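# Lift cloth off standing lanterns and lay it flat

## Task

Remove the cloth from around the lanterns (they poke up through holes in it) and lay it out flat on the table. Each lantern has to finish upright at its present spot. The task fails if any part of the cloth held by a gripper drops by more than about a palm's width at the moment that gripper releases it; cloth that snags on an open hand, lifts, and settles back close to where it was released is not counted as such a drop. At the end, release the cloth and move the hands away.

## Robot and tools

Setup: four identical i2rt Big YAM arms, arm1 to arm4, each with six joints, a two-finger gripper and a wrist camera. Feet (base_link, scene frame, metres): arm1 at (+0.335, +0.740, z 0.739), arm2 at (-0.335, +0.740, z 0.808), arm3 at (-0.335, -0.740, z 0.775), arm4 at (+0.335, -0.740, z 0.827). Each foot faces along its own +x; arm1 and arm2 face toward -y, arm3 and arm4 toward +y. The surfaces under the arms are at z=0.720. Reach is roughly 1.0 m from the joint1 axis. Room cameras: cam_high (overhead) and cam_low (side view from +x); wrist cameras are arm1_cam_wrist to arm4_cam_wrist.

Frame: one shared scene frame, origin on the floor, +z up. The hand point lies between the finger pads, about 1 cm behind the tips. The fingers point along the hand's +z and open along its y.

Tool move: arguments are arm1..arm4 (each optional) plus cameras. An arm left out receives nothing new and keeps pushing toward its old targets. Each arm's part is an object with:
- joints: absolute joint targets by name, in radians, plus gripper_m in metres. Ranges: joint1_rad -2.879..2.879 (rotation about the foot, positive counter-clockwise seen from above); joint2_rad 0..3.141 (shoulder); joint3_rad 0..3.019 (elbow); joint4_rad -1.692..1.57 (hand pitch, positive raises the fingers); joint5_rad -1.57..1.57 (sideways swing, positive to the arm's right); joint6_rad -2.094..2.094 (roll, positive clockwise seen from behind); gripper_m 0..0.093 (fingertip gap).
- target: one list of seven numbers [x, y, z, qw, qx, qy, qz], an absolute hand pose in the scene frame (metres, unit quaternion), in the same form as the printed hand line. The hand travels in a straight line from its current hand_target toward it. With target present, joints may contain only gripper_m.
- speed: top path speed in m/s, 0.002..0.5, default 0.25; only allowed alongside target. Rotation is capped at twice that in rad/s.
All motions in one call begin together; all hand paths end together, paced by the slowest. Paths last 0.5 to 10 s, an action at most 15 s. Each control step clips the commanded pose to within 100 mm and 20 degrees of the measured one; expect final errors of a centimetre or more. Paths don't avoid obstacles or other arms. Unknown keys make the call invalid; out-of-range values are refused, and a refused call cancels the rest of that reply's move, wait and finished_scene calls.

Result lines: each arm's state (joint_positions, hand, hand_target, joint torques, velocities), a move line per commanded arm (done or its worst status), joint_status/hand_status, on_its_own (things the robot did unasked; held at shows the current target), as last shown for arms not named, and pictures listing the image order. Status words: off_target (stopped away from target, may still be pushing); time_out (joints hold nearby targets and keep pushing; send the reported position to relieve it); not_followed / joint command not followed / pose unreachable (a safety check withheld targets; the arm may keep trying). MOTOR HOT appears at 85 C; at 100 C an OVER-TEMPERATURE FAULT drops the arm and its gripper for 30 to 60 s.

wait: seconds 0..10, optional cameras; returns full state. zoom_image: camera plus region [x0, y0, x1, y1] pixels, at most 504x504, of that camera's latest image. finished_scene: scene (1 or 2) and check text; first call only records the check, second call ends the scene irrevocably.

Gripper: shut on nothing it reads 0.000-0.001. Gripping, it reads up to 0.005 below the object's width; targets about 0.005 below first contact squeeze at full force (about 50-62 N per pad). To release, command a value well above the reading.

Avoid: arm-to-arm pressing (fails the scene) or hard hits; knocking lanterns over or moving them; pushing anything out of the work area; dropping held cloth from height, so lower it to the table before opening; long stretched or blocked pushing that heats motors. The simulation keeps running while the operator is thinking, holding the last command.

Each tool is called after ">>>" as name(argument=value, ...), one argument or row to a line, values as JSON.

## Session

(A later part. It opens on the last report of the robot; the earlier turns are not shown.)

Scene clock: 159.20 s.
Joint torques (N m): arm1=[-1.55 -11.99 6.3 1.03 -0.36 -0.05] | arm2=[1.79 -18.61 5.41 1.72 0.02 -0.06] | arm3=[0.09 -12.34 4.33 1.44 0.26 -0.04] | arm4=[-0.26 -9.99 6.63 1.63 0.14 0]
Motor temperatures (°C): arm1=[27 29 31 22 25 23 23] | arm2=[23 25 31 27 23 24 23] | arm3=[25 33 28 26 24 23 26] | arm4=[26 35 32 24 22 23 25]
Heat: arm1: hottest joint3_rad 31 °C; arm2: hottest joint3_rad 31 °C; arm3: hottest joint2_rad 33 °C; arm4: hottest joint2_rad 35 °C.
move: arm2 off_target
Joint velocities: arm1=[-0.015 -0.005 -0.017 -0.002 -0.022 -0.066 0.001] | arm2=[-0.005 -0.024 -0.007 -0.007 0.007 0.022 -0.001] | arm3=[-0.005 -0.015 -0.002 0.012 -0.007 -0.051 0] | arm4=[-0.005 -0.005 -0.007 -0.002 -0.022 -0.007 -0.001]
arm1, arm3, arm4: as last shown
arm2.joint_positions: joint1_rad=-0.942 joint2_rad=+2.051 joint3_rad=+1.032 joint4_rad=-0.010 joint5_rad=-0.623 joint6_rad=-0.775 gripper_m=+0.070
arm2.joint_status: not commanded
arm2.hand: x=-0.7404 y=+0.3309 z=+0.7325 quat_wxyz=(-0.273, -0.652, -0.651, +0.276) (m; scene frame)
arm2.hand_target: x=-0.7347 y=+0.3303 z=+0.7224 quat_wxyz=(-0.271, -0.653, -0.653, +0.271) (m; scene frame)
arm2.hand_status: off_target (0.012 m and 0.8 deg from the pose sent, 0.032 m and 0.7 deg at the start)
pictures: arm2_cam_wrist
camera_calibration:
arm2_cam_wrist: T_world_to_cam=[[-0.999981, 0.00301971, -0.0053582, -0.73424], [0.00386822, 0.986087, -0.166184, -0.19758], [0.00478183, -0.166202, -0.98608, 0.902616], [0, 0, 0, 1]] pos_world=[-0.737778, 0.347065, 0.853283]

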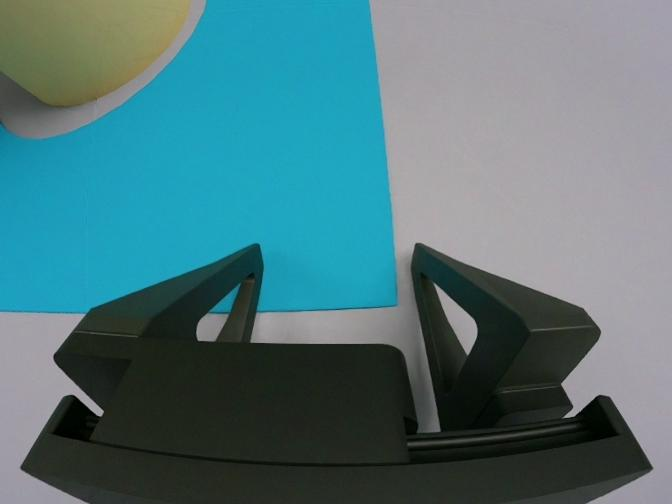

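>>> move(
  arm1={"joints": {"gripper_m": 0.0}},
  arm2={"joints": {"gripper_m": 0.0}},
  arm3={"joints": {"gripper_m": 0.0}},
  arm4={"joints": {"gripper_m": 0.0}},
  cameras=["arm1_cam_wrist", "arm2_cam_wrist", "arm3_cam_wrist", "arm4_cam_wrist"],
)

Scene clock: 162.13 s.
Joint torques (N m): arm1=[-1.32 -11.34 6.5 0.91 -0.32 -0.02] | arm2=[0.67 -18.55 5.38 1.66 -0.01 -0.08] | arm3=[0.03 -12.51 4.29 1.42 0.17 -0.03] | arm4=[-0.26 -9.99 6.65 1.59 0.14 0]
Motor temperatures (°C): arm1=[27 30 31 22 25 23 23] | arm2=[23 25 30 27 23 24 23] | arm3=[25 33 28 26 24 23 26] | arm4=[26 35 32 24 22 23 25]
Heat: arm1: hottest joint3_rad 31 °C; arm2: hottest joint3_rad 30 °C; arm3: hottest joint2_rad 33 °C; arm4: hottest joint2_rad 35 °C.
move: arm1 done; arm2 done; arm3 done; arm4 done
Joint velocities: arm1=[0.015 -0.005 -0.017 -0.002 -0.051 0.037 0] | arm2=[-0.005 -0.015 -0.007 -0.017 -0.051 -0.051 0] | arm3=[-0.005 -0.005 -0.007 -0.007 0.022 0.037 0] | arm4=[-0.005 -0.015 -0.002 -0.002 -0.066 0.007 0]
arm1.joint_positions: joint1_rad=-1.019 joint2_rad=+1.914 joint3_rad=+1.067 joint4_rad=-0.219 joint5_rad=-0.635 joint6_rad=-0.842 gripper_m=+0.001
arm1.joint_status: all done
arm1.hand: x=-0.0906 y=+0.3489 z=+0.7388 quat_wxyz=(-0.270, -0.648, -0.654, +0.283) (m; scene frame)
arm1.hand_target: x=-0.0864 y=+0.3553 z=+0.7226 quat_wxyz=(-0.271, -0.653, -0.653, +0.271) (m; scene frame)
arm1.hand_status: not commanded
arm2.joint_positions: joint1_rad=-0.935 joint2_rad=+2.051 joint3_rad=+1.032 joint4_rad=-0.010 joint5_rad=-0.624 joint6_rad=-0.775 gripper_m=+0.002
arm2.joint_status: all done
arm2.hand: x=-0.7376 y=+0.3281 z=+0.7325 quat_wxyz=(-0.275, -0.650, -0.653, +0.275) (m; scene frame)
arm2.hand_target: x=-0.7347 y=+0.3303 z=+0.7224 quat_wxyz=(-0.271, -0.653, -0.653, +0.270) (m; scene frame)
arm2.hand_status: not commanded
arm3.joint_positions: joint1_rad=+0.886 joint2_rad=+1.928 joint3_rad=+0.929 joint4_rad=-0.015 joint5_rad=+0.598 joint6_rad=+0.763 gripper_m=+0.002
arm3.joint_status: all done
arm3.hand: x=-0.7059 y=-0.3375 z=+0.7321 quat_wxyz=(-0.273, +0.647, -0.655, -0.279) (m; scene frame)
arm3.hand_target: x=-0.7026 y=-0.3413 z=+0.7177 quat_wxyz=(-0.271, +0.653, -0.653, -0.271) (m; scene frame)
arm3.hand_status: not commanded
arm4.joint_positions: joint1_rad=+0.897 joint2_rad=+2.114 joint3_rad=+1.083 joint4_rad=+0.050 joint5_rad=+0.565 joint6_rad=+0.692 gripper_m=+0.001
arm4.joint_status: all done
arm4.hand: x=-0.0564 y=-0.2828 z=+0.7417 quat_wxyz=(-0.270, +0.649, -0.653, -0.281) (m; scene frame)
arm4.hand_target: x=-0.0509 y=-0.2832 z=+0.7281 quat_wxyz=(-0.271, +0.653, -0.653, -0.271) (m; scene frame)
arm4.hand_status: not commanded
pictures: arm1_cam_wrist, arm2_cam_wrist, arm3_cam_wrist, arm4_cam_wrist
camera_calibration:
arm1_cam_wrist: T_world_to_cam=[[-0.999865, -0.00879857, 0.0138633, -0.0960884], [-0.0115104, 0.977709, -0.209648, -0.179055], [-0.0117096, -0.20978, -0.977679, 0.924789], [0, 0, 0, 1]] pos_world=[-0.0873075, 0.36822, 0.86794]
arm2_cam_wrist: T_world_to_cam=[[-0.999978, -0.00404606, -0.00526288, -0.72917], [-0.00311233, 0.986007, -0.166673, -0.199536], [0.00586361, -0.166653, -0.985998, 0.903082], [0, 0, 0, 1]] pos_world=[-0.73507, 0.344295, 0.853342]
arm3_cam_wrist: T_world_to_cam=[[0.999919, -0.00177391, -0.0125854, 0.715173], [-0.00400914, -0.98368, -0.17988, -0.196625], [-0.0120609, 0.179916, -0.983608, 0.897342], [0, 0, 0, 1]] pos_world=[-0.705081, -0.353593, 0.856265]
arm4_cam_wrist: T_world_to_cam=[[0.999933, 0.00452885, -0.0106491, 0.0646785], [0.00268418, -0.985911, -0.167249, -0.151001], [-0.0112565, 0.167209, -0.985857, 0.898434], [0, 0, 0, 1]] pos_world=[-0.0541557, -0.299393, 0.861162]

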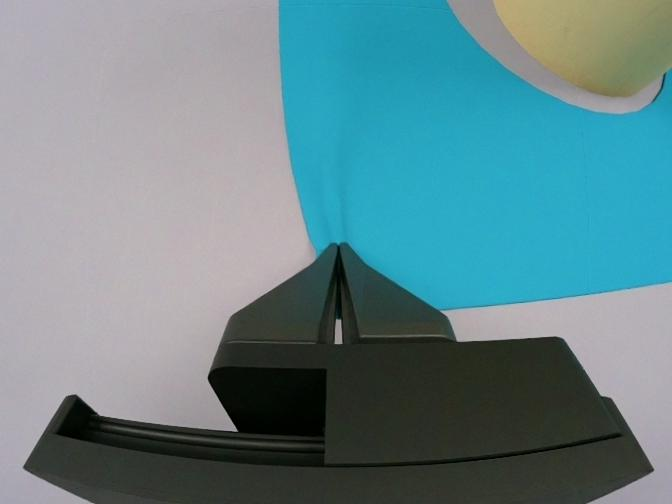

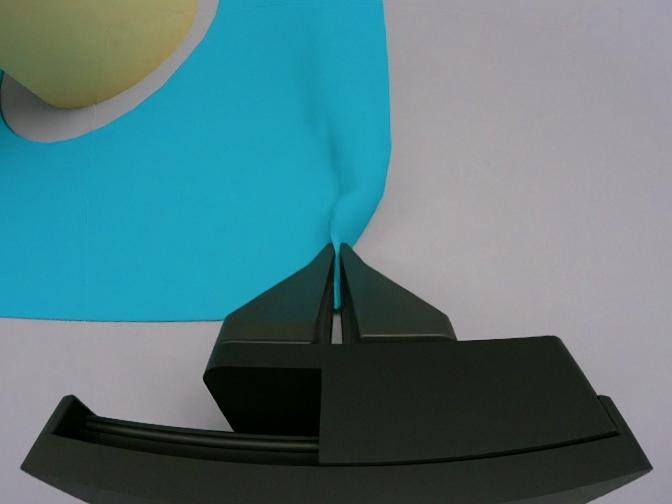

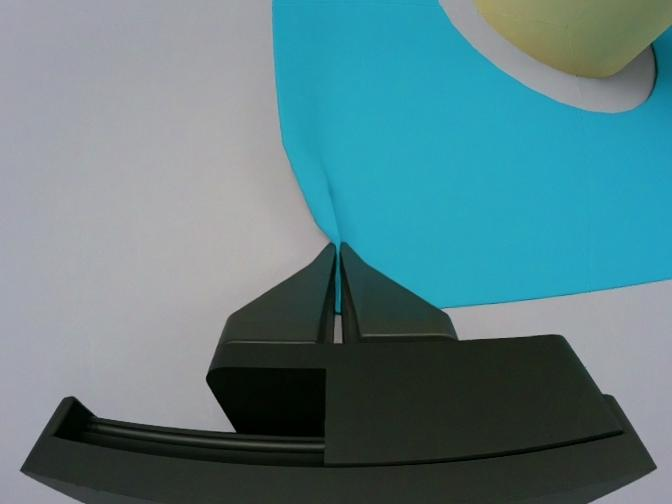

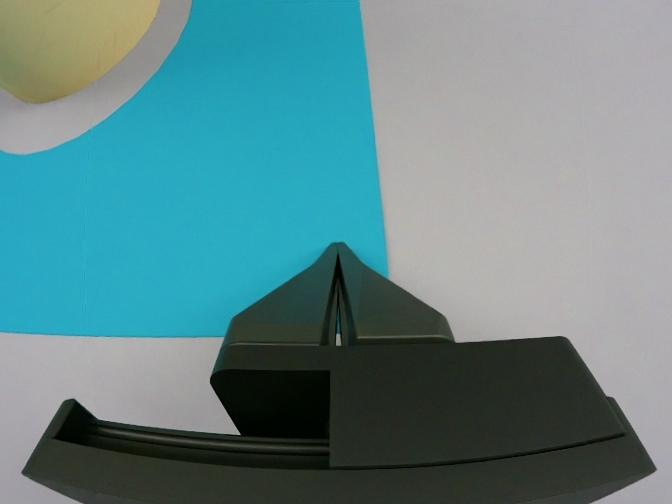

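>>> zoom_image(
  camera="arm1_cam_wrist",
  region=[250, 180, 430, 350],
)

>>> zoom_image(
  camera="arm4_cam_wrist",
  region=[250, 180, 430, 350],
)

>>> zoom_image(
  camera="arm3_cam_wrist",
  region=[250, 180, 430, 350],
)

>>> zoom_image(
  camera="arm2_cam_wrist",
  region=[250, 180, 430, 350],
)

Scaled by 2.800 from the camera's 672x504 image, which has a finer 960x720 frame.

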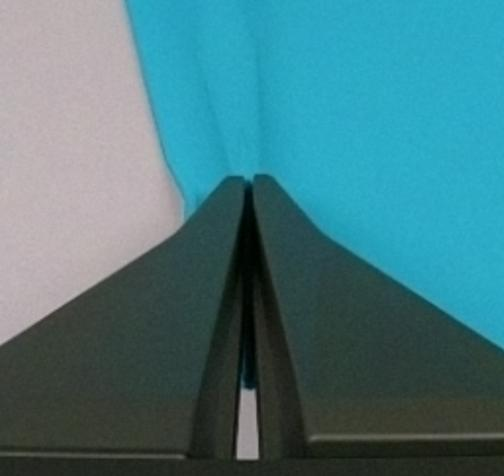

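Scaled by 2.800 from the camera's 672x504 image, which has a finer 960x720 frame.

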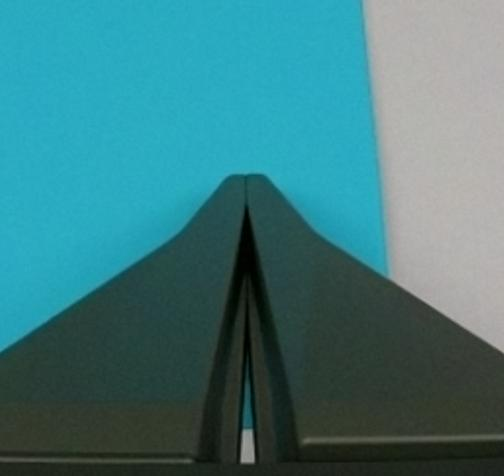

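Scaled by 2.800 from the camera's 672x504 image, which has a finer 960x720 frame.

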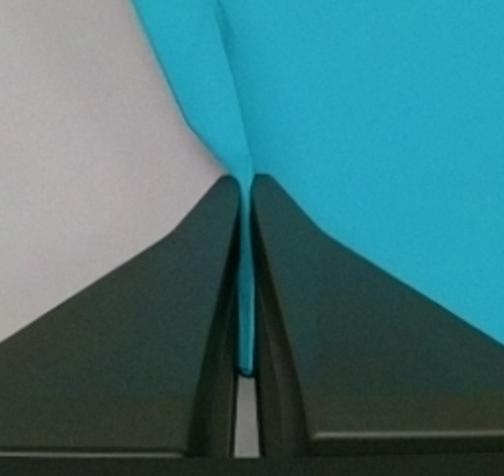

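Scaled by 2.800 from the camera's 672x504 image, which has a finer 960x720 frame.

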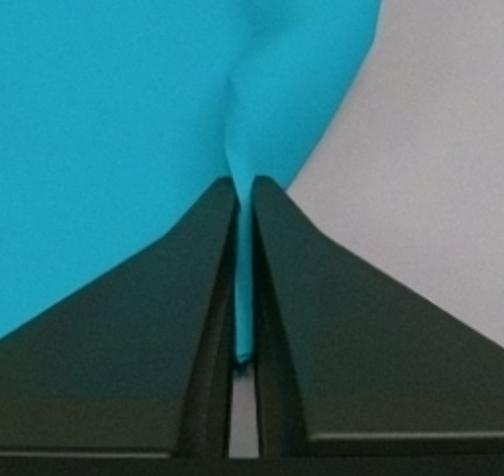

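>>> move(
  arm1={"target": [-0.080, 0.3615, 0.752, 0.2868, 0.6599, 0.6463, -0.2542], "speed": 0.1, "joints": {"gripper_m": 0.07}},
  arm4={"target": [-0.047, -0.2877, 0.757, -0.2868, 0.6599, -0.6463, -0.2542], "speed": 0.1, "joints": {"gripper_m": 0.07}},
  cameras=["arm1_cam_wrist", "arm4_cam_wrist"],
)

Scene clock: 185.97 s.
Joint torques (N m): arm1=[-1.44 -14.68 7.19 0.32 -0.64 0.03] | arm2=[0.91 -18.43 5.37 1.62 -0.01 -0.07] | arm3=[-0.15 -12.57 4.31 1.37 0.17 -0.04] | arm4=[0.56 -11.63 6.52 0.98 0.47 -0.08]
Motor temperatures (°C): arm1=[27 30 31 22 24 23 24] | arm2=[23 25 29 27 23 24 24] | arm3=[25 34 28 26 24 23 27] | arm4=[26 36 31 24 22 23 25]
Heat: arm1: hottest joint3_rad 31 °C; arm2: hottest joint3_rad 29 °C; arm3: hottest joint2_rad 34 °C; arm4: hottest joint2_rad 36 °C.
move: arm1 off_target; arm4 done
Joint velocities: arm1=[-0.005 -0.005 -0.007 -0.007 -0.037 0.022 0] | arm2=[-0.005 0.005 0.017 -0.002 0.022 0.007 0.001] | arm3=[0.005 -0.005 -0.002 -0.002 -0.022 -0.007 0] | arm4=[0.005 0.015 0.012 -0.007 -0.007 -0.051 0.001]
arm1.joint_positions: joint1_rad=-1.030 joint2_rad=+1.895 joint3_rad=+1.067 joint4_rad=-0.320 joint5_rad=-0.658 joint6_rad=-0.842 gripper_m=+0.070
arm1.joint_status: all done
arm1.hand: x=-0.0782 y=+0.3599 z=+0.7417 quat_wxyz=(-0.287, -0.662, -0.646, +0.248) (m; scene frame)
arm1.hand_target: x=-0.0804 y=+0.3614 z=+0.7520 quat_wxyz=(-0.287, -0.660, -0.646, +0.255) (m; scene frame)
arm1.hand_status: off_target (0.011 m and 0.7 deg from the pose sent, 0.021 m and 4.1 deg at the start)
arm2.joint_positions: joint1_rad=-0.935 joint2_rad=+2.051 joint3_rad=+1.032 joint4_rad=-0.008 joint5_rad=-0.624 joint6_rad=-0.775 gripper_m=+0.002
arm2.joint_status: not commanded
arm2.hand: x=-0.7379 y=+0.3279 z=+0.7327 quat_wxyz=(-0.274, -0.649, -0.653, +0.276) (m; scene frame)
arm2.hand_target: x=-0.7347 y=+0.3303 z=+0.7224 quat_wxyz=(-0.271, -0.653, -0.653, +0.271) (m; scene frame)
arm2.hand_status: not commanded
arm3.joint_positions: joint1_rad=+0.886 joint2_rad=+1.928 joint3_rad=+0.929 joint4_rad=-0.013 joint5_rad=+0.598 joint6_rad=+0.763 gripper_m=+0.002
arm3.joint_status: not commanded
arm3.hand: x=-0.7062 y=-0.3373 z=+0.7323 quat_wxyz=(-0.272, +0.647, -0.655, -0.279) (m; scene frame)
arm3.hand_target: x=-0.7026 y=-0.3414 z=+0.7177 quat_wxyz=(-0.271, +0.653, -0.653, -0.271) (m; scene frame)
arm3.hand_status: not commanded
arm4.joint_positions: joint1_rad=+0.897 joint2_rad=+2.071 joint3_rad=+1.083 joint4_rad=-0.032 joint5_rad=+0.590 joint6_rad=+0.688 gripper_m=+0.070
arm4.joint_status: all done
arm4.hand: x=-0.0485 y=-0.2849 z=+0.7585 quat_wxyz=(-0.284, +0.653, -0.652, -0.261) (m; scene frame)
arm4.hand_target: x=-0.0469 y=-0.2877 z=+0.7571 quat_wxyz=(-0.287, +0.660, -0.646, -0.254) (m; scene frame)
arm4.hand_status: done (0.004 m and 1.3 deg from the pose sent, 0.019 m and 3.9 deg at the start)
pictures: arm1_cam_wrist, arm4_cam_wrist
camera_calibration:
arm1_cam_wrist: T_world_to_cam=[[-0.997779, -0.00901938, -0.0659926, -0.0241067], [0.0033216, 0.982818, -0.184545, -0.208333], [0.0665233, -0.184355, -0.980606, 0.929188], [0, 0, 0, 1]] pos_world=[-0.0851738, 0.375836, 0.87113]
arm4_cam_wrist: T_world_to_cam=[[0.999347, -0.00632096, 0.0355804, 0.0188224], [-0.000618997, -0.987433, -0.158035, -0.157803], [0.0361322, 0.157909, -0.986792, 0.915793], [0, 0, 0, 1]] pos_world=[-0.0519974, -0.300314, 0.87809]

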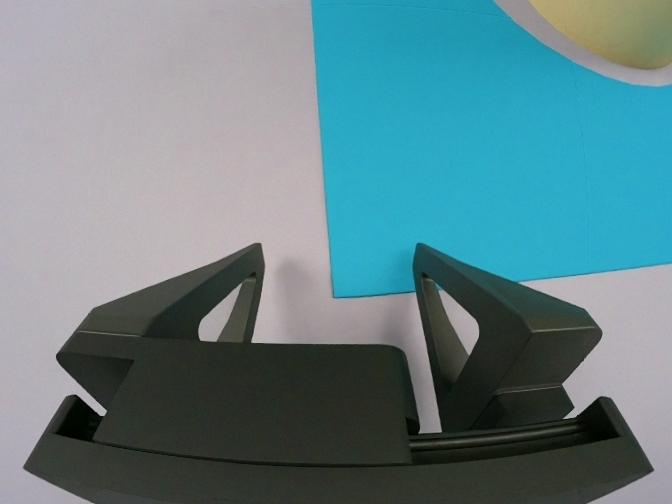

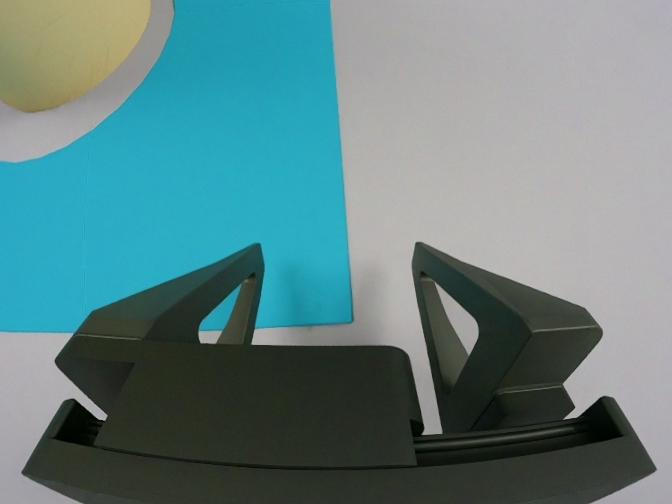

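>>> move(
  cameras=["arm1_cam_wrist", "arm4_cam_wrist"],
)

Scene clock: 203.30 s.
Joint torques (N m): arm1=[-1.08 -15.09 7.21 0.38 -0.63 0.02] | arm2=[0.91 -18.55 5.31 1.59 -0.01 -0.08] | arm3=[-0.03 -12.51 4.33 1.33 0.16 -0.05] | arm4=[0.56 -11.69 6.52 0.98 0.47 -0.07]
Motor temperatures (°C): arm1=[27 31 31 22 25 23 23] | arm2=[23 25 29 27 23 24 24] | arm3=[25 34 28 26 24 23 28] | arm4=[26 37 31 24 22 23 25]
Heat: arm1: hottest joint2_rad 31 °C; arm2: hottest joint3_rad 29 °C; arm3: hottest joint2_rad 34 °C; arm4: hottest joint2_rad 37 °C.
Joint velocities: arm1=[-0.005 -0.005 -0.007 -0.007 -0.007 -0.051 -0.001] | arm2=[0.005 0.005 0.022 -0.012 -0.037 0.007 0] | arm3=[0.005 0.005 -0.007 0.002 0.051 0.037 0] | arm4=[-0.005 -0.015 0.002 0.007 -0.081 0.037 0]
arm1.joint_positions: joint1_rad=-1.030 joint2_rad=+1.895 joint3_rad=+1.067 joint4_rad=-0.320 joint5_rad=-0.658 joint6_rad=-0.842 gripper_m=+0.070
arm1.joint_status: all done
arm1.hand: x=-0.0782 y=+0.3599 z=+0.7417 quat_wxyz=(-0.287, -0.662, -0.646, +0.248) (m; scene frame)
arm1.hand_target: x=-0.0804 y=+0.3614 z=+0.7520 quat_wxyz=(-0.287, -0.660, -0.646, +0.255) (m; scene frame)
arm1.hand_status: off_target (0.011 m and 0.7 deg from the pose sent, 0.021 m and 4.1 deg at the start)
arm2.joint_positions: joint1_rad=-0.935 joint2_rad=+2.051 joint3_rad=+1.032 joint4_rad=-0.008 joint5_rad=-0.624 joint6_rad=-0.775 gripper_m=+0.002
arm2.joint_status: not commanded
arm2.hand: x=-0.7379 y=+0.3279 z=+0.7327 quat_wxyz=(-0.274, -0.649, -0.653, +0.276) (m; scene frame)
arm2.hand_target: x=-0.7347 y=+0.3303 z=+0.7224 quat_wxyz=(-0.271, -0.653, -0.653, +0.271) (m; scene frame)
arm2.hand_status: not commanded
arm3.joint_positions: joint1_rad=+0.886 joint2_rad=+1.928 joint3_rad=+0.929 joint4_rad=-0.013 joint5_rad=+0.598 joint6_rad=+0.763 gripper_m=+0.002
arm3.joint_status: not commanded
arm3.hand: x=-0.7062 y=-0.3373 z=+0.7323 quat_wxyz=(-0.272, +0.647, -0.655, -0.279) (m; scene frame)
arm3.hand_target: x=-0.7026 y=-0.3414 z=+0.7177 quat_wxyz=(-0.271, +0.653, -0.653, -0.271) (m; scene frame)
arm3.hand_status: not commanded
arm4.joint_positions: joint1_rad=+0.897 joint2_rad=+2.071 joint3_rad=+1.083 joint4_rad=-0.032 joint5_rad=+0.590 joint6_rad=+0.687 gripper_m=+0.070
arm4.joint_status: all done
arm4.hand: x=-0.0485 y=-0.2849 z=+0.7585 quat_wxyz=(-0.284, +0.653, -0.651, -0.261) (m; scene frame)
arm4.hand_target: x=-0.0469 y=-0.2877 z=+0.7571 quat_wxyz=(-0.287, +0.660, -0.646, -0.254) (m; scene frame)
arm4.hand_status: done (0.004 m and 1.3 deg from the pose sent, 0.019 m and 3.9 deg at the start)
pictures: arm1_cam_wrist, arm4_cam_wrist
camera_calibration:
arm1_cam_wrist: T_world_to_cam=[[-0.997779, -0.00901938, -0.0659926, -0.0241067], [0.0033216, 0.982818, -0.184545, -0.208333], [0.0665233, -0.184355, -0.980606, 0.929188], [0, 0, 0, 1]] pos_world=[-0.0851738, 0.375836, 0.87113]
arm4_cam_wrist: T_world_to_cam=[[0.999331, -0.00578447, 0.0361226, 0.0185631], [-0.0000039546, -0.987437, -0.158013, -0.157791], [0.0365828, 0.157907, -0.986776, 0.915802], [0, 0, 0, 1]] pos_world=[-0.052054, -0.300313, 0.878088]

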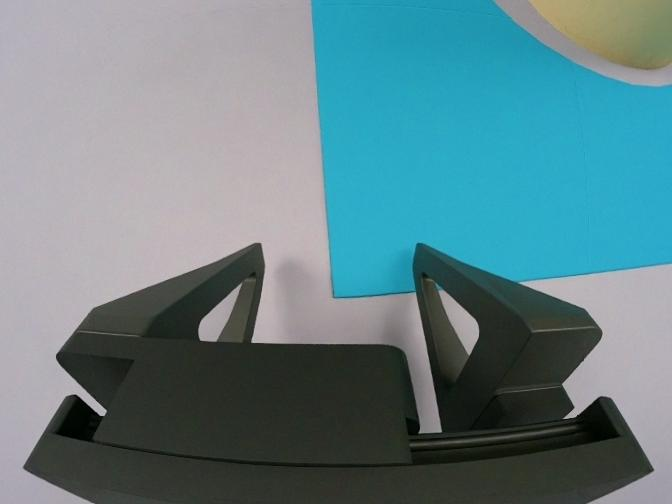

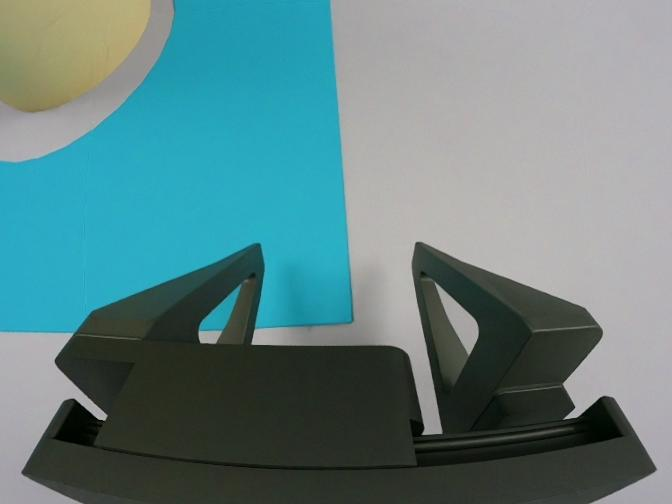

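>>> move(
  arm1={"target": [-0.099, 0.350, 0.757, 0.2868, 0.6599, 0.6463, -0.2542], "speed": 0.06},
  arm4={"target": [-0.070, -0.286, 0.760, -0.2868, 0.6599, -0.6463, -0.2542], "speed": 0.06},
  cameras=["arm1_cam_wrist", "arm4_cam_wrist"],
)

Scene clock: 206.57 s.
Joint torques (N m): arm1=[-1.49 -13.16 11.49 0.44 -0.46 -0.01] | arm2=[0.85 -18.37 5.35 1.62 -0.01 -0.08] | arm3=[0.03 -12.51 4.34 1.39 0.17 -0.04] | arm4=[1.44 -10.4 9.72 0.96 0.49 0.16]
Motor temperatures (°C): arm1=[27 31 31 22 25 23 23] | arm2=[23 25 29 27 23 24 24] | arm3=[25 34 28 26 24 23 28] | arm4=[26 37 31 24 22 23 25]
Heat: arm1: hottest joint2_rad 31 °C; arm2: hottest joint3_rad 29 °C; arm3: hottest joint2_rad 34 °C; arm4: hottest joint2_rad 37 °C.
move: arm1 off_target; arm4 off_target
Joint velocities: arm1=[-0.005 -0.015 0.002 -0.012 -0.022 0.022 0] | arm2=[0.005 0.005 -0.007 0.002 -0.007 -0.066 -0.001] | arm3=[-0.015 -0.015 0.002 0.007 -0.007 0.022 0.001] | arm4=[0.005 0.005 -0.022 0.002 -0.066 -0.066 0.001]
arm1.joint_positions: joint1_rad=-1.030 joint2_rad=+1.895 joint3_rad=+1.091 joint4_rad=-0.362 joint5_rad=-0.660 joint6_rad=-0.842 gripper_m=+0.070
arm1.joint_status: not commanded
arm1.hand: x=-0.0806 y=+0.3581 z=+0.7467 quat_wxyz=(-0.290, -0.665, -0.645, +0.240) (m; scene frame)
arm1.hand_target: x=-0.0983 y=+0.3506 z=+0.7571 quat_wxyz=(-0.287, -0.660, -0.646, +0.254) (m; scene frame)
arm1.hand_status: off_target (0.023 m and 1.8 deg from the pose sent, 0.028 m and 0.7 deg at the start)
arm2, arm3: as last shown
arm4.joint_positions: joint1_rad=+0.913 joint2_rad=+2.071 joint3_rad=+1.111 joint4_rad=-0.088 joint5_rad=+0.602 joint6_rad=+0.690 gripper_m=+0.070
arm4.joint_status: not commanded
arm4.hand: x=-0.0567 y=-0.2880 z=+0.7619 quat_wxyz=(-0.288, +0.661, -0.646, -0.250) (m; scene frame)
arm4.hand_target: x=-0.0699 y=-0.2866 z=+0.7604 quat_wxyz=(-0.287, +0.660, -0.646, -0.255) (m; scene frame)
arm4.hand_status: off_target (0.014 m and 0.6 deg from the pose sent, 0.022 m and 1.3 deg at the start)
pictures: arm1_cam_wrist, arm4_cam_wrist
camera_calibration:
arm1_cam_wrist: T_world_to_cam=[[-0.996549, -0.00935636, -0.0824826, -0.0137137], [0.00536054, 0.984301, -0.176419, -0.212091], [0.0828383, -0.176252, -0.980853, 0.932495], [0, 0, 0, 1]] pos_world=[-0.0897758, 0.372987, 0.876092]
arm4_cam_wrist: T_world_to_cam=[[0.997983, 0.00196981, 0.0634556, 0.00791114], [0.0113289, -0.989001, -0.147472, -0.16817], [0.0624672, 0.147893, -0.987029, 0.918756], [0, 0, 0, 1]] pos_world=[-0.0633821, -0.302213, 0.881536]

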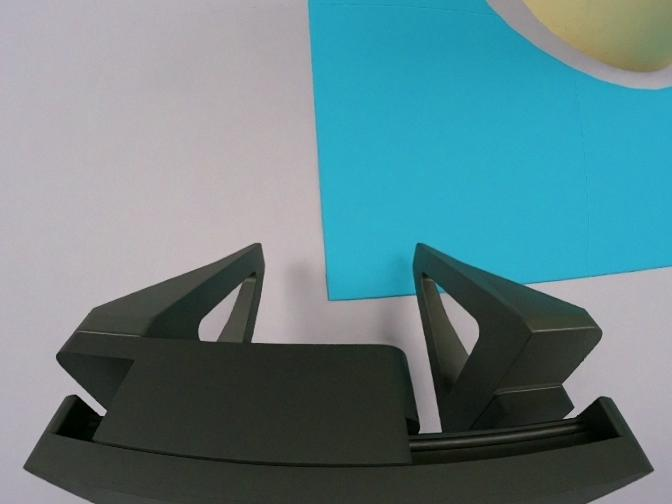

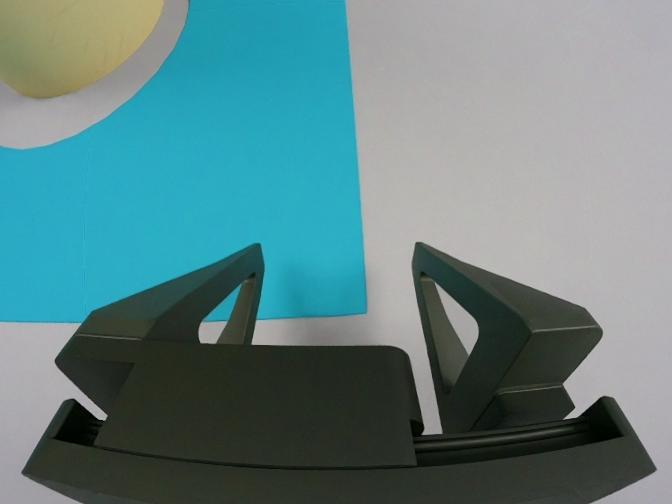

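>>> move(
  arm1={"target": [-0.112, 0.346, 0.757, 0.2868, 0.6599, 0.6463, -0.2542], "speed": 0.06},
  arm4={"target": [-0.080, -0.286, 0.758, -0.2868, 0.6599, -0.6463, -0.2542], "speed": 0.06},
  cameras=["arm1_cam_wrist", "arm4_cam_wrist"],
)

Scene clock: 210.80 s.
Joint torques (N m): arm1=[-1.61 -12.22 11.71 0.34 -0.58 -0.08] | arm2=[0.67 -18.49 5.35 1.61 -0.01 -0.08] | arm3=[0.03 -12.4 4.33 1.32 0.17 -0.04] | arm4=[1.38 -10.64 10.06 0.91 0.49 0.17]
Motor temperatures (°C): arm1=[27 31 32 22 25 23 23] | arm2=[23 25 29 27 23 24 24] | arm3=[25 34 28 26 24 23 28] | arm4=[26 36 31 24 22 23 25]
Heat: arm1: hottest joint3_rad 32 °C; arm2: hottest joint3_rad 29 °C; arm3: hottest joint2_rad 34 °C; arm4: hottest joint2_rad 36 °C.
move: arm1 off_target; arm4 off_target
Joint velocities: arm1=[-0.015 -0.015 -0.007 -0.002 -0.051 0.037 0] | arm2=[-0.005 -0.015 -0.007 -0.002 -0.037 -0.081 -0.001] | arm3=[0.005 -0.005 0.017 0.012 0.007 -0.051 0] | arm4=[-0.005 0.005 0.012 -0.017 -0.022 -0.007 0.002]
arm1.joint_positions: joint1_rad=-1.034 joint2_rad=+1.918 joint3_rad=+1.134 joint4_rad=-0.384 joint5_rad=-0.660 joint6_rad=-0.842 gripper_m=+0.070
arm1.joint_status: not commanded
arm1.hand: x=-0.0934 y=+0.3535 z=+0.7475 quat_wxyz=(-0.290, -0.667, -0.644, +0.239) (m; scene frame)
arm1.hand_target: x=-0.1113 y=+0.3465 z=+0.7571 quat_wxyz=(-0.286, -0.660, -0.646, +0.254) (m; scene frame)
arm1.hand_status: off_target (0.022 m and 1.9 deg from the pose sent, 0.035 m and 1.8 deg at the start)
arm2, arm3: as last shown
arm4.joint_positions: joint1_rad=+0.922 joint2_rad=+2.088 joint3_rad=+1.134 joint4_rad=-0.106 joint5_rad=+0.608 joint6_rad=+0.701 gripper_m=+0.070
arm4.joint_status: not commanded
arm4.hand: x=-0.0637 y=-0.2876 z=+0.7584 quat_wxyz=(-0.289, +0.661, -0.647, -0.247) (m; scene frame)
arm4.hand_target: x=-0.0796 y=-0.2865 z=+0.7582 quat_wxyz=(-0.287, +0.660, -0.646, -0.254) (m; scene frame)
arm4.hand_status: off_target (0.016 m and 0.9 deg from the pose sent, 0.024 m and 0.6 deg at the start)
pictures: arm1_cam_wrist, arm4_cam_wrist
camera_calibration:
arm1_cam_wrist: T_world_to_cam=[[-0.996414, -0.00433662, -0.0844967, -0.0266526], [0.0105761, 0.984468, -0.175243, -0.207789], [0.0839443, -0.175508, -0.980893, 0.933449], [0, 0, 0, 1]] pos_world=[-0.102717, 0.368274, 0.876948]
arm4_cam_wrist: T_world_to_cam=[[0.997721, 0.000260942, 0.0674758, 0.0115912], [0.0100329, -0.98945, -0.144524, -0.170708], [0.0667263, 0.144871, -0.987198, 0.915262], [0, 0, 0, 1]] pos_world=[-0.0709241, -0.301506, 0.878091]

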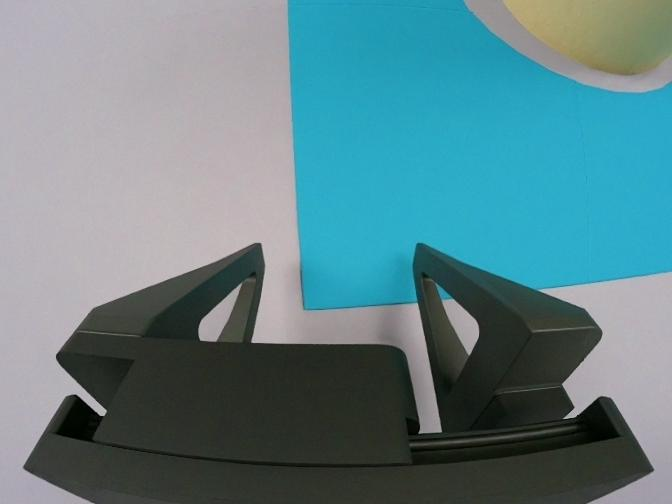

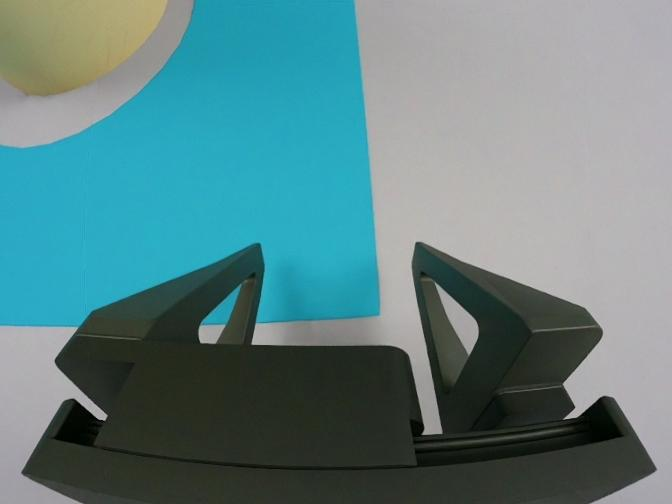

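>>> move(
  arm1={"target": [-0.105, 0.348, 0.720, 0.2868, 0.6599, 0.6463, -0.2542], "speed": 0.06},
  arm4={"target": [-0.073, -0.286, 0.720, -0.2868, 0.6599, -0.6463, -0.2542], "speed": 0.06},
  cameras=["arm1_cam_wrist", "arm4_cam_wrist"],
)

Scene clock: 219.00 s.
Joint torques (N m): arm1=[-1.03 -11.22 8.1 0.98 -0.27 0] | arm2=[0.73 -18.37 5.34 1.65 -0.02 -0.08] | arm3=[0.09 -12.4 4.31 1.33 0.17 -0.05] | arm4=[1.03 -8.76 8.55 1.4 0.11 0.08]
Motor temperatures (°C): arm1=[27 31 32 22 25 23 23] | arm2=[23 25 29 27 22 24 24] | arm3=[25 34 28 26 24 23 28] | arm4=[26 36 31 24 22 23 25]
Heat: arm1: hottest joint3_rad 32 °C; arm2: hottest joint3_rad 29 °C; arm3: hottest joint2_rad 34 °C; arm4: hottest joint2_rad 36 °C.
move: arm1 off_target; arm4 off_target
Joint velocities: arm1=[-0.015 -0.015 0.002 -0.007 -0.007 0.007 0] | arm2=[-0.005 -0.024 0.002 -0.012 0.022 0.022 0.001] | arm3=[-0.005 -0.005 0.002 -0.002 -0.051 -0.066 0] | arm4=[-0.005 -0.015 -0.007 -0.007 0.022 0.037 -0.001]
arm1.joint_positions: joint1_rad=-1.034 joint2_rad=+1.947 joint3_rad=+1.134 joint4_rad=-0.301 joint5_rad=-0.667 joint6_rad=-0.845 gripper_m=+0.070
arm1.joint_status: not commanded
arm1.hand: x=-0.1029 y=+0.3465 z=+0.7395 quat_wxyz=(-0.287, -0.655, -0.647, +0.265) (m; scene frame)
arm1.hand_target: x=-0.1042 y=+0.3486 z=+0.7204 quat_wxyz=(-0.286, -0.660, -0.646, +0.254) (m; scene frame)
arm1.hand_status: off_target (0.020 m and 1.3 deg from the pose sent, 0.030 m and 1.9 deg at the start)
arm2, arm3: as last shown
arm4.joint_positions: joint1_rad=+0.922 joint2_rad=+2.133 joint3_rad=+1.137 joint4_rad=-0.024 joint5_rad=+0.613 joint6_rad=+0.703 gripper_m=+0.070
arm4.joint_status: not commanded
arm4.hand: x=-0.0682 y=-0.2829 z=+0.7426 quat_wxyz=(-0.289, +0.652, -0.649, -0.265) (m; scene frame)
arm4.hand_target: x=-0.0722 y=-0.2868 z=+0.7204 quat_wxyz=(-0.287, +0.660, -0.646, -0.254) (m; scene frame)
arm4.hand_status: off_target (0.023 m and 1.6 deg from the pose sent, 0.040 m and 0.9 deg at the start)
pictures: arm1_cam_wrist, arm4_cam_wrist
camera_calibration:
arm1_cam_wrist: T_world_to_cam=[[-0.999169, -0.010588, -0.0393566, -0.0683449], [-0.00215965, 0.978063, -0.208297, -0.176872], [0.0406987, -0.208039, -0.977273, 0.92935], [0, 0, 0, 1]] pos_world=[-0.106493, 0.365609, 0.868698]
arm4_cam_wrist: T_world_to_cam=[[0.999231, -0.00588909, 0.0387605, 0.0368303], [0.000889186, -0.984995, -0.172578, -0.146751], [0.0391952, 0.17248, -0.984233, 0.902975], [0, 0, 0, 1]] pos_world=[-0.0720639, -0.300078, 0.861984]

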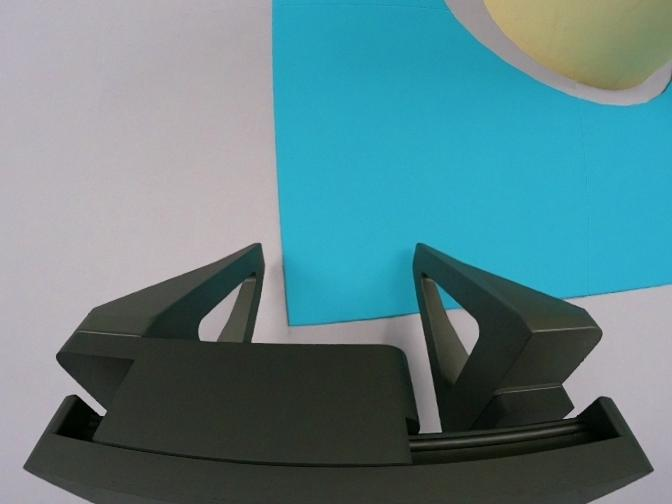

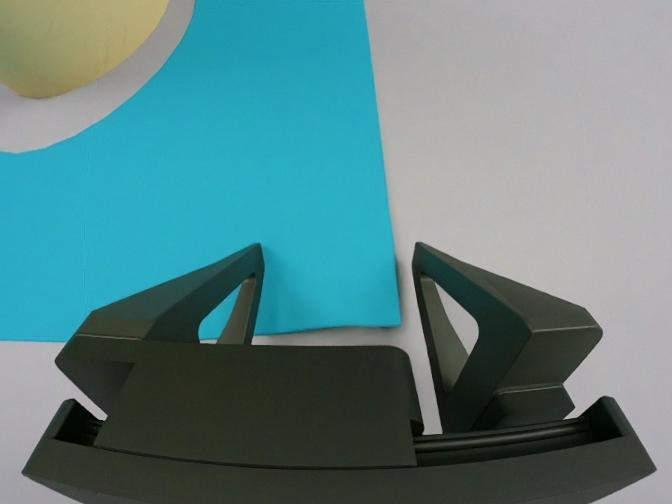

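>>> move(
  arm1={"joints": {"gripper_m": 0.0}},
  arm4={"joints": {"gripper_m": 0.0}},
  cameras=["arm1_cam_wrist", "arm4_cam_wrist"],
)

Scene clock: 227.10 s.
Joint torques (N m): arm1=[-1.38 -11.46 8.27 0.76 -0.25 -0.02] | arm2=[0.79 -18.43 5.39 1.62 -0.01 -0.07] | arm3=[-0.03 -12.51 4.31 1.39 0.18 -0.04] | arm4=[0.97 -9.29 7.5 1.2 0.11 0.08]
Motor temperatures (°C): arm1=[27 31 32 22 25 23 23] | arm2=[23 25 29 27 22 24 24] | arm3=[25 34 28 26 24 23 28] | arm4=[25 36 31 24 22 23 25]
Heat: arm1: hottest joint3_rad 32 °C; arm2: hottest joint3_rad 29 °C; arm3: hottest joint2_rad 34 °C; arm4: hottest joint2_rad 36 °C.
move: arm1 done; arm4 done
Joint velocities: arm1=[-0.005 -0.005 0.012 -0.007 -0.095 0.007 -0.001] | arm2=[-0.015 0.005 0.007 -0.022 -0.037 -0.007 0] | arm3=[-0.015 -0.005 0.007 0.007 -0.037 -0.022 0] | arm4=[0.015 -0.005 0.007 0.007 -0.051 0.037 0]
arm1.joint_positions: joint1_rad=-1.035 joint2_rad=+1.951 joint3_rad=+1.134 joint4_rad=-0.296 joint5_rad=-0.667 joint6_rad=-0.845 gripper_m=+0.000
arm1.joint_status: all done
arm1.hand: x=-0.1034 y=+0.3465 z=+0.7377 quat_wxyz=(-0.286, -0.655, -0.647, +0.265) (m; scene frame)
arm1.hand_target: x=-0.1041 y=+0.3486 z=+0.7203 quat_wxyz=(-0.287, -0.660, -0.647, +0.254) (m; scene frame)
arm1.hand_status: not commanded
arm2, arm3: as last shown
arm4.joint_positions: joint1_rad=+0.922 joint2_rad=+2.140 joint3_rad=+1.149 joint4_rad=-0.020 joint5_rad=+0.613 joint6_rad=+0.703 gripper_m=+0.001
arm4.joint_status: all done
arm4.hand: x=-0.0725 y=-0.2794 z=+0.7433 quat_wxyz=(-0.289, +0.650, -0.649, -0.270) (m; scene frame)
arm4.hand_target: x=-0.0723 y=-0.2867 z=+0.7205 quat_wxyz=(-0.287, +0.660, -0.646, -0.254) (m; scene frame)
arm4.hand_status: not commanded
pictures: arm1_cam_wrist, arm4_cam_wrist
camera_calibration:
arm1_cam_wrist: T_world_to_cam=[[-0.999206, -0.0104813, -0.0384342, -0.0695966], [-0.00223113, 0.977978, -0.208697, -0.176908], [0.0397752, -0.208445, -0.977225, 0.927534], [0, 0, 0, 1]] pos_world=[-0.106829, 0.365622, 0.866814]
arm4_cam_wrist: T_world_to_cam=[[0.999509, -0.0060756, 0.0307411, 0.0470487], [-0.000475555, -0.983852, -0.178984, -0.138198], [0.0313321, 0.178881, -0.983372, 0.903811], [0, 0, 0, 1]] pos_world=[-0.0754096, -0.297355, 0.862601]

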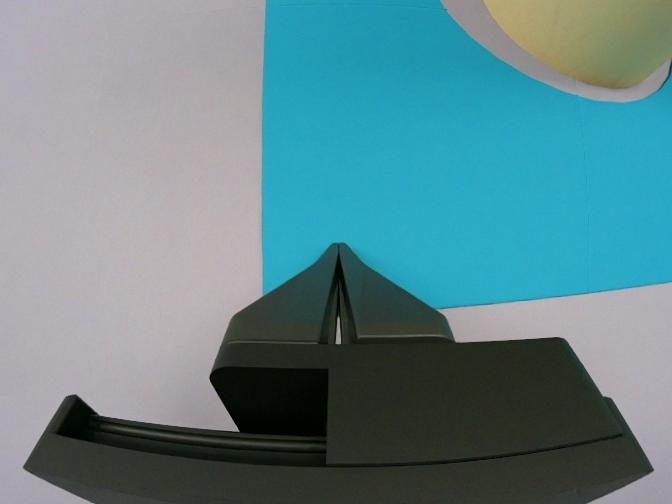

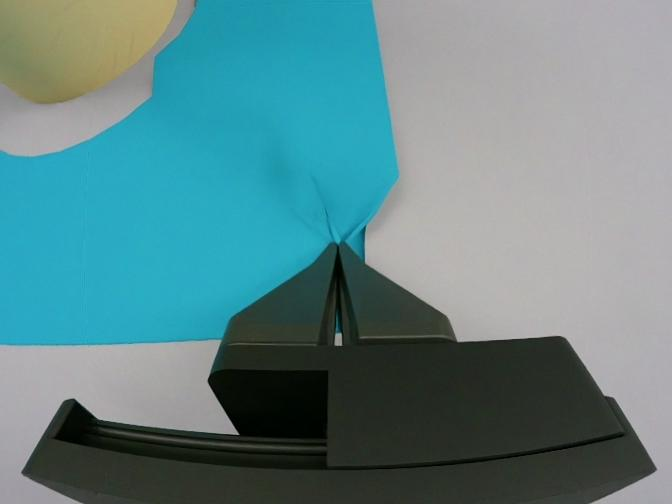

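>>> zoom_image(
  camera="arm4_cam_wrist",
  region=[260, 160, 440, 350],
)

>>> zoom_image(
  camera="arm1_cam_wrist",
  region=[240, 190, 440, 350],
)

Scaled by 2.653 from the camera's 672x504 image, which has a finer 960x720 frame.

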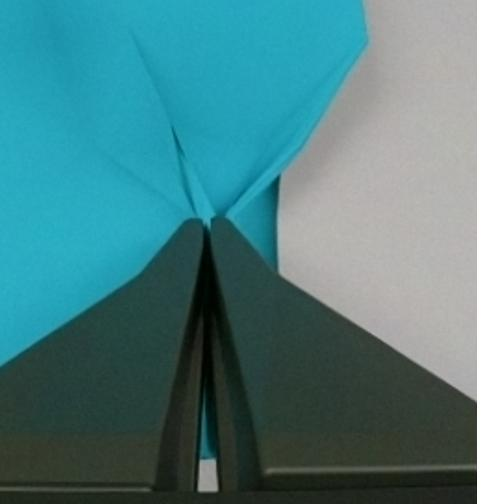

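Scaled by 2.520 from the camera's 672x504 image, which has a finer 960x720 frame.

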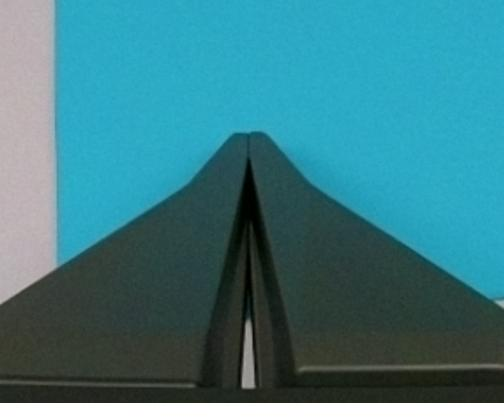

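>>> move(
  arm1={"target": [-0.086, 0.352, 0.757, 0.2788, 0.6567, 0.6499, -0.2625], "speed": 0.08, "joints": {"gripper_m": 0.078}},
  cameras=["arm1_cam_wrist", "arm4_cam_wrist"],
)

Scene clock: 272.80 s.
Joint torques (N m): arm1=[-0.5 -14.68 7.24 0.51 -0.22 0.13] | arm2=[0.67 -18.49 5.31 1.63 -0.01 -0.07] | arm3=[0.03 -12.51 4.33 1.35 0.16 -0.04] | arm4=[0.97 -9.29 7.56 1.2 0.11 0.08]
Motor temperatures (°C): arm1=[27 30 32 22 24 23 23] | arm2=[23 25 28 27 22 23 24] | arm3=[25 34 27 25 24 23 29] | arm4=[25 35 31 24 21 23 27]
Heat: arm1: hottest joint3_rad 32 °C; arm2: hottest joint3_rad 28 °C; arm3: hottest joint2_rad 34 °C; arm4: hottest joint2_rad 35 °C.
move: arm1 done
Joint velocities: arm1=[-0.005 -0.005 0.012 0.007 -0.022 0.022 0] | arm2=[-0.005 -0.024 -0.007 0.002 0.022 -0.066 0.001] | arm3=[-0.005 -0.005 0.012 0.007 0.037 -0.037 0] | arm4=[0.005 0.005 -0.007 -0.007 -0.007 -0.037 0.001]
arm1.joint_positions: joint1_rad=-1.028 joint2_rad=+1.897 joint3_rad=+1.089 joint4_rad=-0.315 joint5_rad=-0.649 joint6_rad=-0.845 gripper_m=+0.078
arm1.joint_status: all done
arm1.hand: x=-0.0878 y=+0.3543 z=+0.7477 quat_wxyz=(-0.281, -0.658, -0.649, +0.259) (m; scene frame)
arm1.hand_target: x=-0.0862 y=+0.3520 z=+0.7570 quat_wxyz=(-0.279, -0.657, -0.650, +0.262) (m; scene frame)
arm1.hand_status: done (0.010 m and 0.5 deg from the pose sent, 0.027 m and 1.0 deg at the start)
arm2, arm3: as last shown
arm4.joint_positions: joint1_rad=+0.922 joint2_rad=+2.140 joint3_rad=+1.149 joint4_rad=-0.020 joint5_rad=+0.613 joint6_rad=+0.703 gripper_m=+0.001
arm4.joint_status: not commanded
arm4.hand: x=-0.0725 y=-0.2794 z=+0.7433 quat_wxyz=(-0.289, +0.650, -0.649, -0.270) (m; scene frame)
arm4.hand_target: x=-0.0723 y=-0.2867 z=+0.7205 quat_wxyz=(-0.287, +0.660, -0.646, -0.254) (m; scene frame)
arm4.hand_status: not commanded
pictures: arm1_cam_wrist, arm4_cam_wrist
camera_calibration:
arm1_cam_wrist: T_world_to_cam=[[-0.999188, -0.00902944, -0.0392573, -0.0534556], [-0.00138546, 0.98168, -0.19053, -0.197309], [0.0402585, -0.190321, -0.980896, 0.934729], [0, 0, 0, 1]] pos_world=[-0.0913164, 0.37111, 0.87718]
arm4_cam_wrist: T_world_to_cam=[[0.999509, -0.0060756, 0.0307411, 0.0470487], [-0.000475555, -0.983852, -0.178984, -0.138198], [0.0313321, 0.178881, -0.983372, 0.903811], [0, 0, 0, 1]] pos_world=[-0.0754096, -0.297355, 0.862601]

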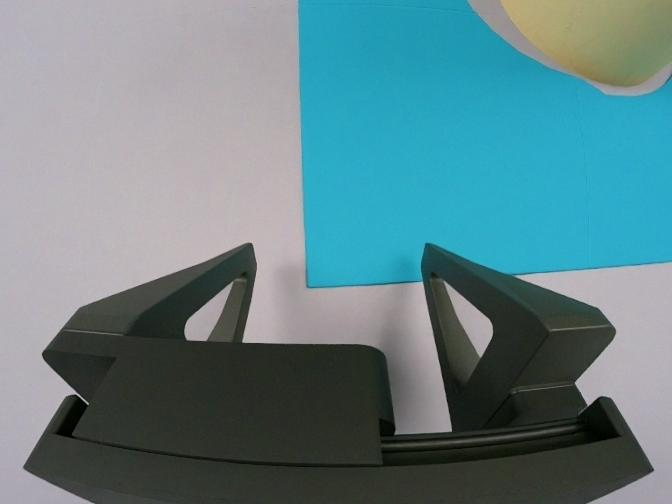

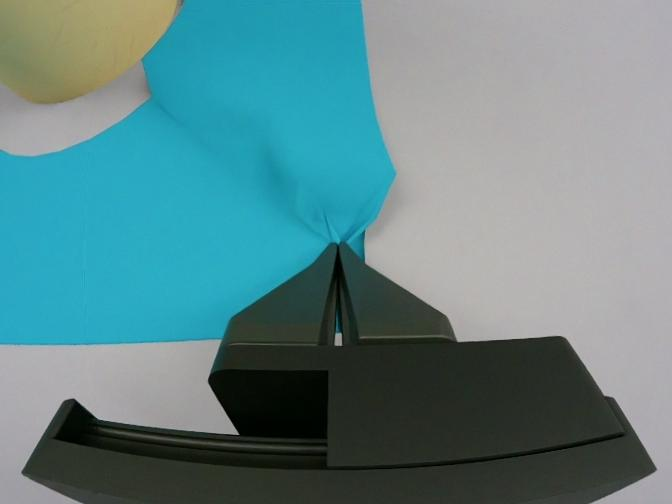

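>>> move(
  arm1={"target": [-0.0935, 0.346, 0.707, 0.2788, 0.6567, 0.6499, -0.2625], "speed": 0.06},
  cameras=["arm1_cam_wrist"],
)

Scene clock: 277.03 s.
Joint torques (N m): arm1=[-0.38 -9.7 7.58 0.87 -0.08 0.14] | arm2=[0.73 -18.55 5.34 1.63 -0.01 -0.07] | arm3=[0.03 -12.51 4.36 1.35 0.18 -0.04] | arm4=[0.97 -9.29 7.54 1.2 0.11 0.08]
Motor temperatures (°C): arm1=[27 30 32 22 24 23 23] | arm2=[23 26 28 27 22 23 24] | arm3=[25 34 27 25 24 23 29] | arm4=[25 35 31 24 21 23 27]
Heat: arm1: hottest joint3_rad 32 °C; arm2: hottest joint3_rad 28 °C; arm3: hottest joint2_rad 34 °C; arm4: hottest joint2_rad 35 °C.
move: arm1 off_target
Joint velocities: arm1=[-0.005 0.005 -0.002 -0.007 -0.022 -0.022 -0.001] | arm2=[-0.015 -0.015 -0.007 -0.007 -0.007 0.007 0] | arm3=[-0.005 -0.005 0.007 0.002 0.051 0.007 0] | arm4=[-0.015 0.005 -0.012 -0.022 0.037 0.007 -0.001]
arm1.joint_positions: joint1_rad=-1.028 joint2_rad=+1.936 joint3_rad=+1.089 joint4_rad=-0.214 joint5_rad=-0.651 joint6_rad=-0.845 gripper_m=+0.078
arm1.joint_status: not commanded
arm1.hand: x=-0.0990 y=+0.3467 z=+0.7364 quat_wxyz=(-0.275, -0.646, -0.652, +0.287) (m; scene frame)
arm1.hand_target: x=-0.0921 y=+0.3472 z=+0.7079 quat_wxyz=(-0.278, -0.657, -0.650, +0.262) (m; scene frame)
arm1.hand_status: off_target (0.030 m and 3.1 deg from the pose sent, 0.042 m and 0.5 deg at the start)
arm2, arm3, arm4: as last shown
pictures: arm1_cam_wrist
camera_calibration:
arm1_cam_wrist: T_world_to_cam=[[-0.999862, -0.010302, 0.0130574, -0.103375], [-0.0129584, 0.974665, -0.223293, -0.166547], [-0.0104262, -0.223432, -0.974664, 0.924556], [0, 0, 0, 1]] pos_world=[-0.0958793, 0.367837, 0.865292]

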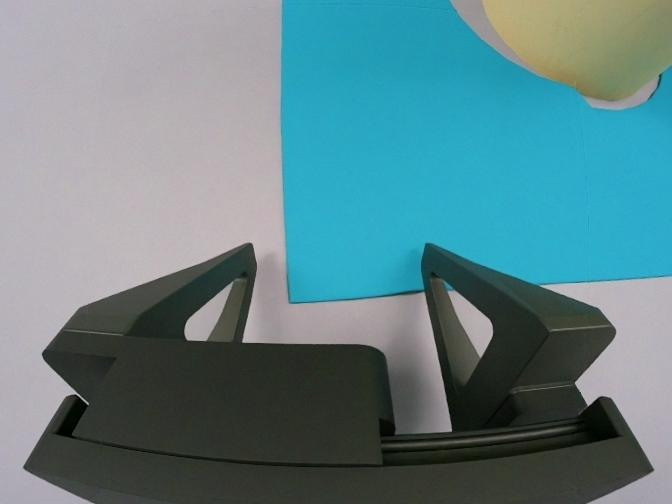

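>>> move(
  arm1={"joints": {"gripper_m": 0.0}},
  cameras=["arm1_cam_wrist"],
)

>>> zoom_image(
  camera="arm1_cam_wrist",
  region=[240, 160, 440, 350],
)

Scene clock: 280.67 s.
Joint torques (N m): arm1=[-0.26 -9.7 7.73 0.43 -0.05 0.11] | arm2=[0.79 -18.32 5.35 1.62 -0.01 -0.07] | arm3=[0.03 -12.45 4.34 1.36 0.17 -0.04] | arm4=[0.91 -9.35 7.56 1.2 0.11 0.07]
Motor temperatures (°C): arm1=[27 30 32 22 24 23 23] | arm2=[23 26 28 27 22 23 24] | arm3=[25 34 27 25 24 23 29] | arm4=[25 35 31 24 21 23 27]
Heat: arm1: hottest joint3_rad 32 °C; arm2: hottest joint3_rad 28 °C; arm3: hottest joint2_rad 34 °C; arm4: hottest joint2_rad 35 °C.
move: arm1 done
Joint velocities: arm1=[-0.005 -0.005 -0.002 -0.007 -0.022 0.007 0.001] | arm2=[-0.015 -0.024 -0.032 0.007 -0.051 -0.051 0] | arm3=[-0.015 0.005 0.017 -0.007 -0.007 -0.007 -0.001] | arm4=[-0.005 0.015 -0.022 -0.007 -0.066 -0.022 -0.001]
arm1.joint_positions: joint1_rad=-1.028 joint2_rad=+1.938 joint3_rad=+1.089 joint4_rad=-0.206 joint5_rad=-0.651 joint6_rad=-0.845 gripper_m=+0.002
arm1.joint_status: all done
arm1.hand: x=-0.1001 y=+0.3461 z=+0.7362 quat_wxyz=(-0.274, -0.644, -0.653, +0.289) (m; scene frame)
arm1.hand_target: x=-0.0920 y=+0.3472 z=+0.7079 quat_wxyz=(-0.278, -0.657, -0.650, +0.262) (m; scene frame)
arm1.hand_status: not commanded
arm2, arm3, arm4: as last shown
pictures: arm1_cam_wrist
camera_calibration:
arm1_cam_wrist: T_world_to_cam=[[-0.999781, -0.0101984, 0.0182667, -0.108263], [-0.0140708, 0.973939, -0.226373, -0.163578], [-0.015482, -0.22658, -0.973869, 0.924188], [0, 0, 0, 1]] pos_world=[-0.096233, 0.367613, 0.864987]

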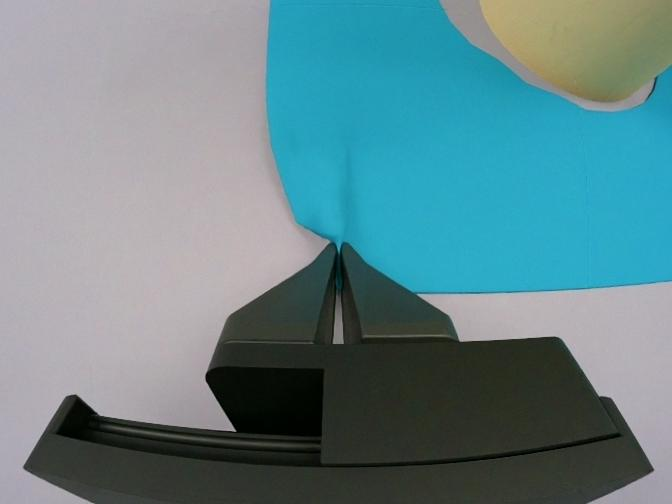

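Scaled by 2.520 from the camera's 672x504 image, which has a finer 960x720 frame.

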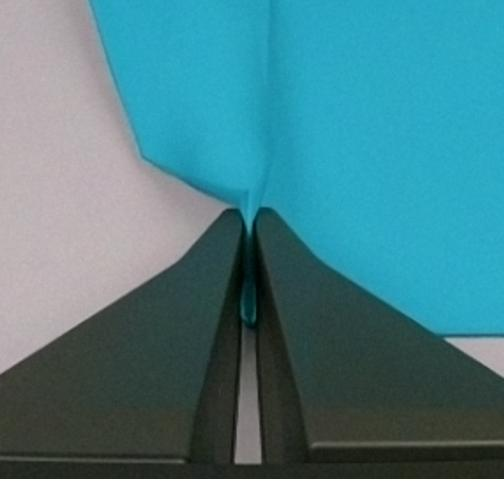

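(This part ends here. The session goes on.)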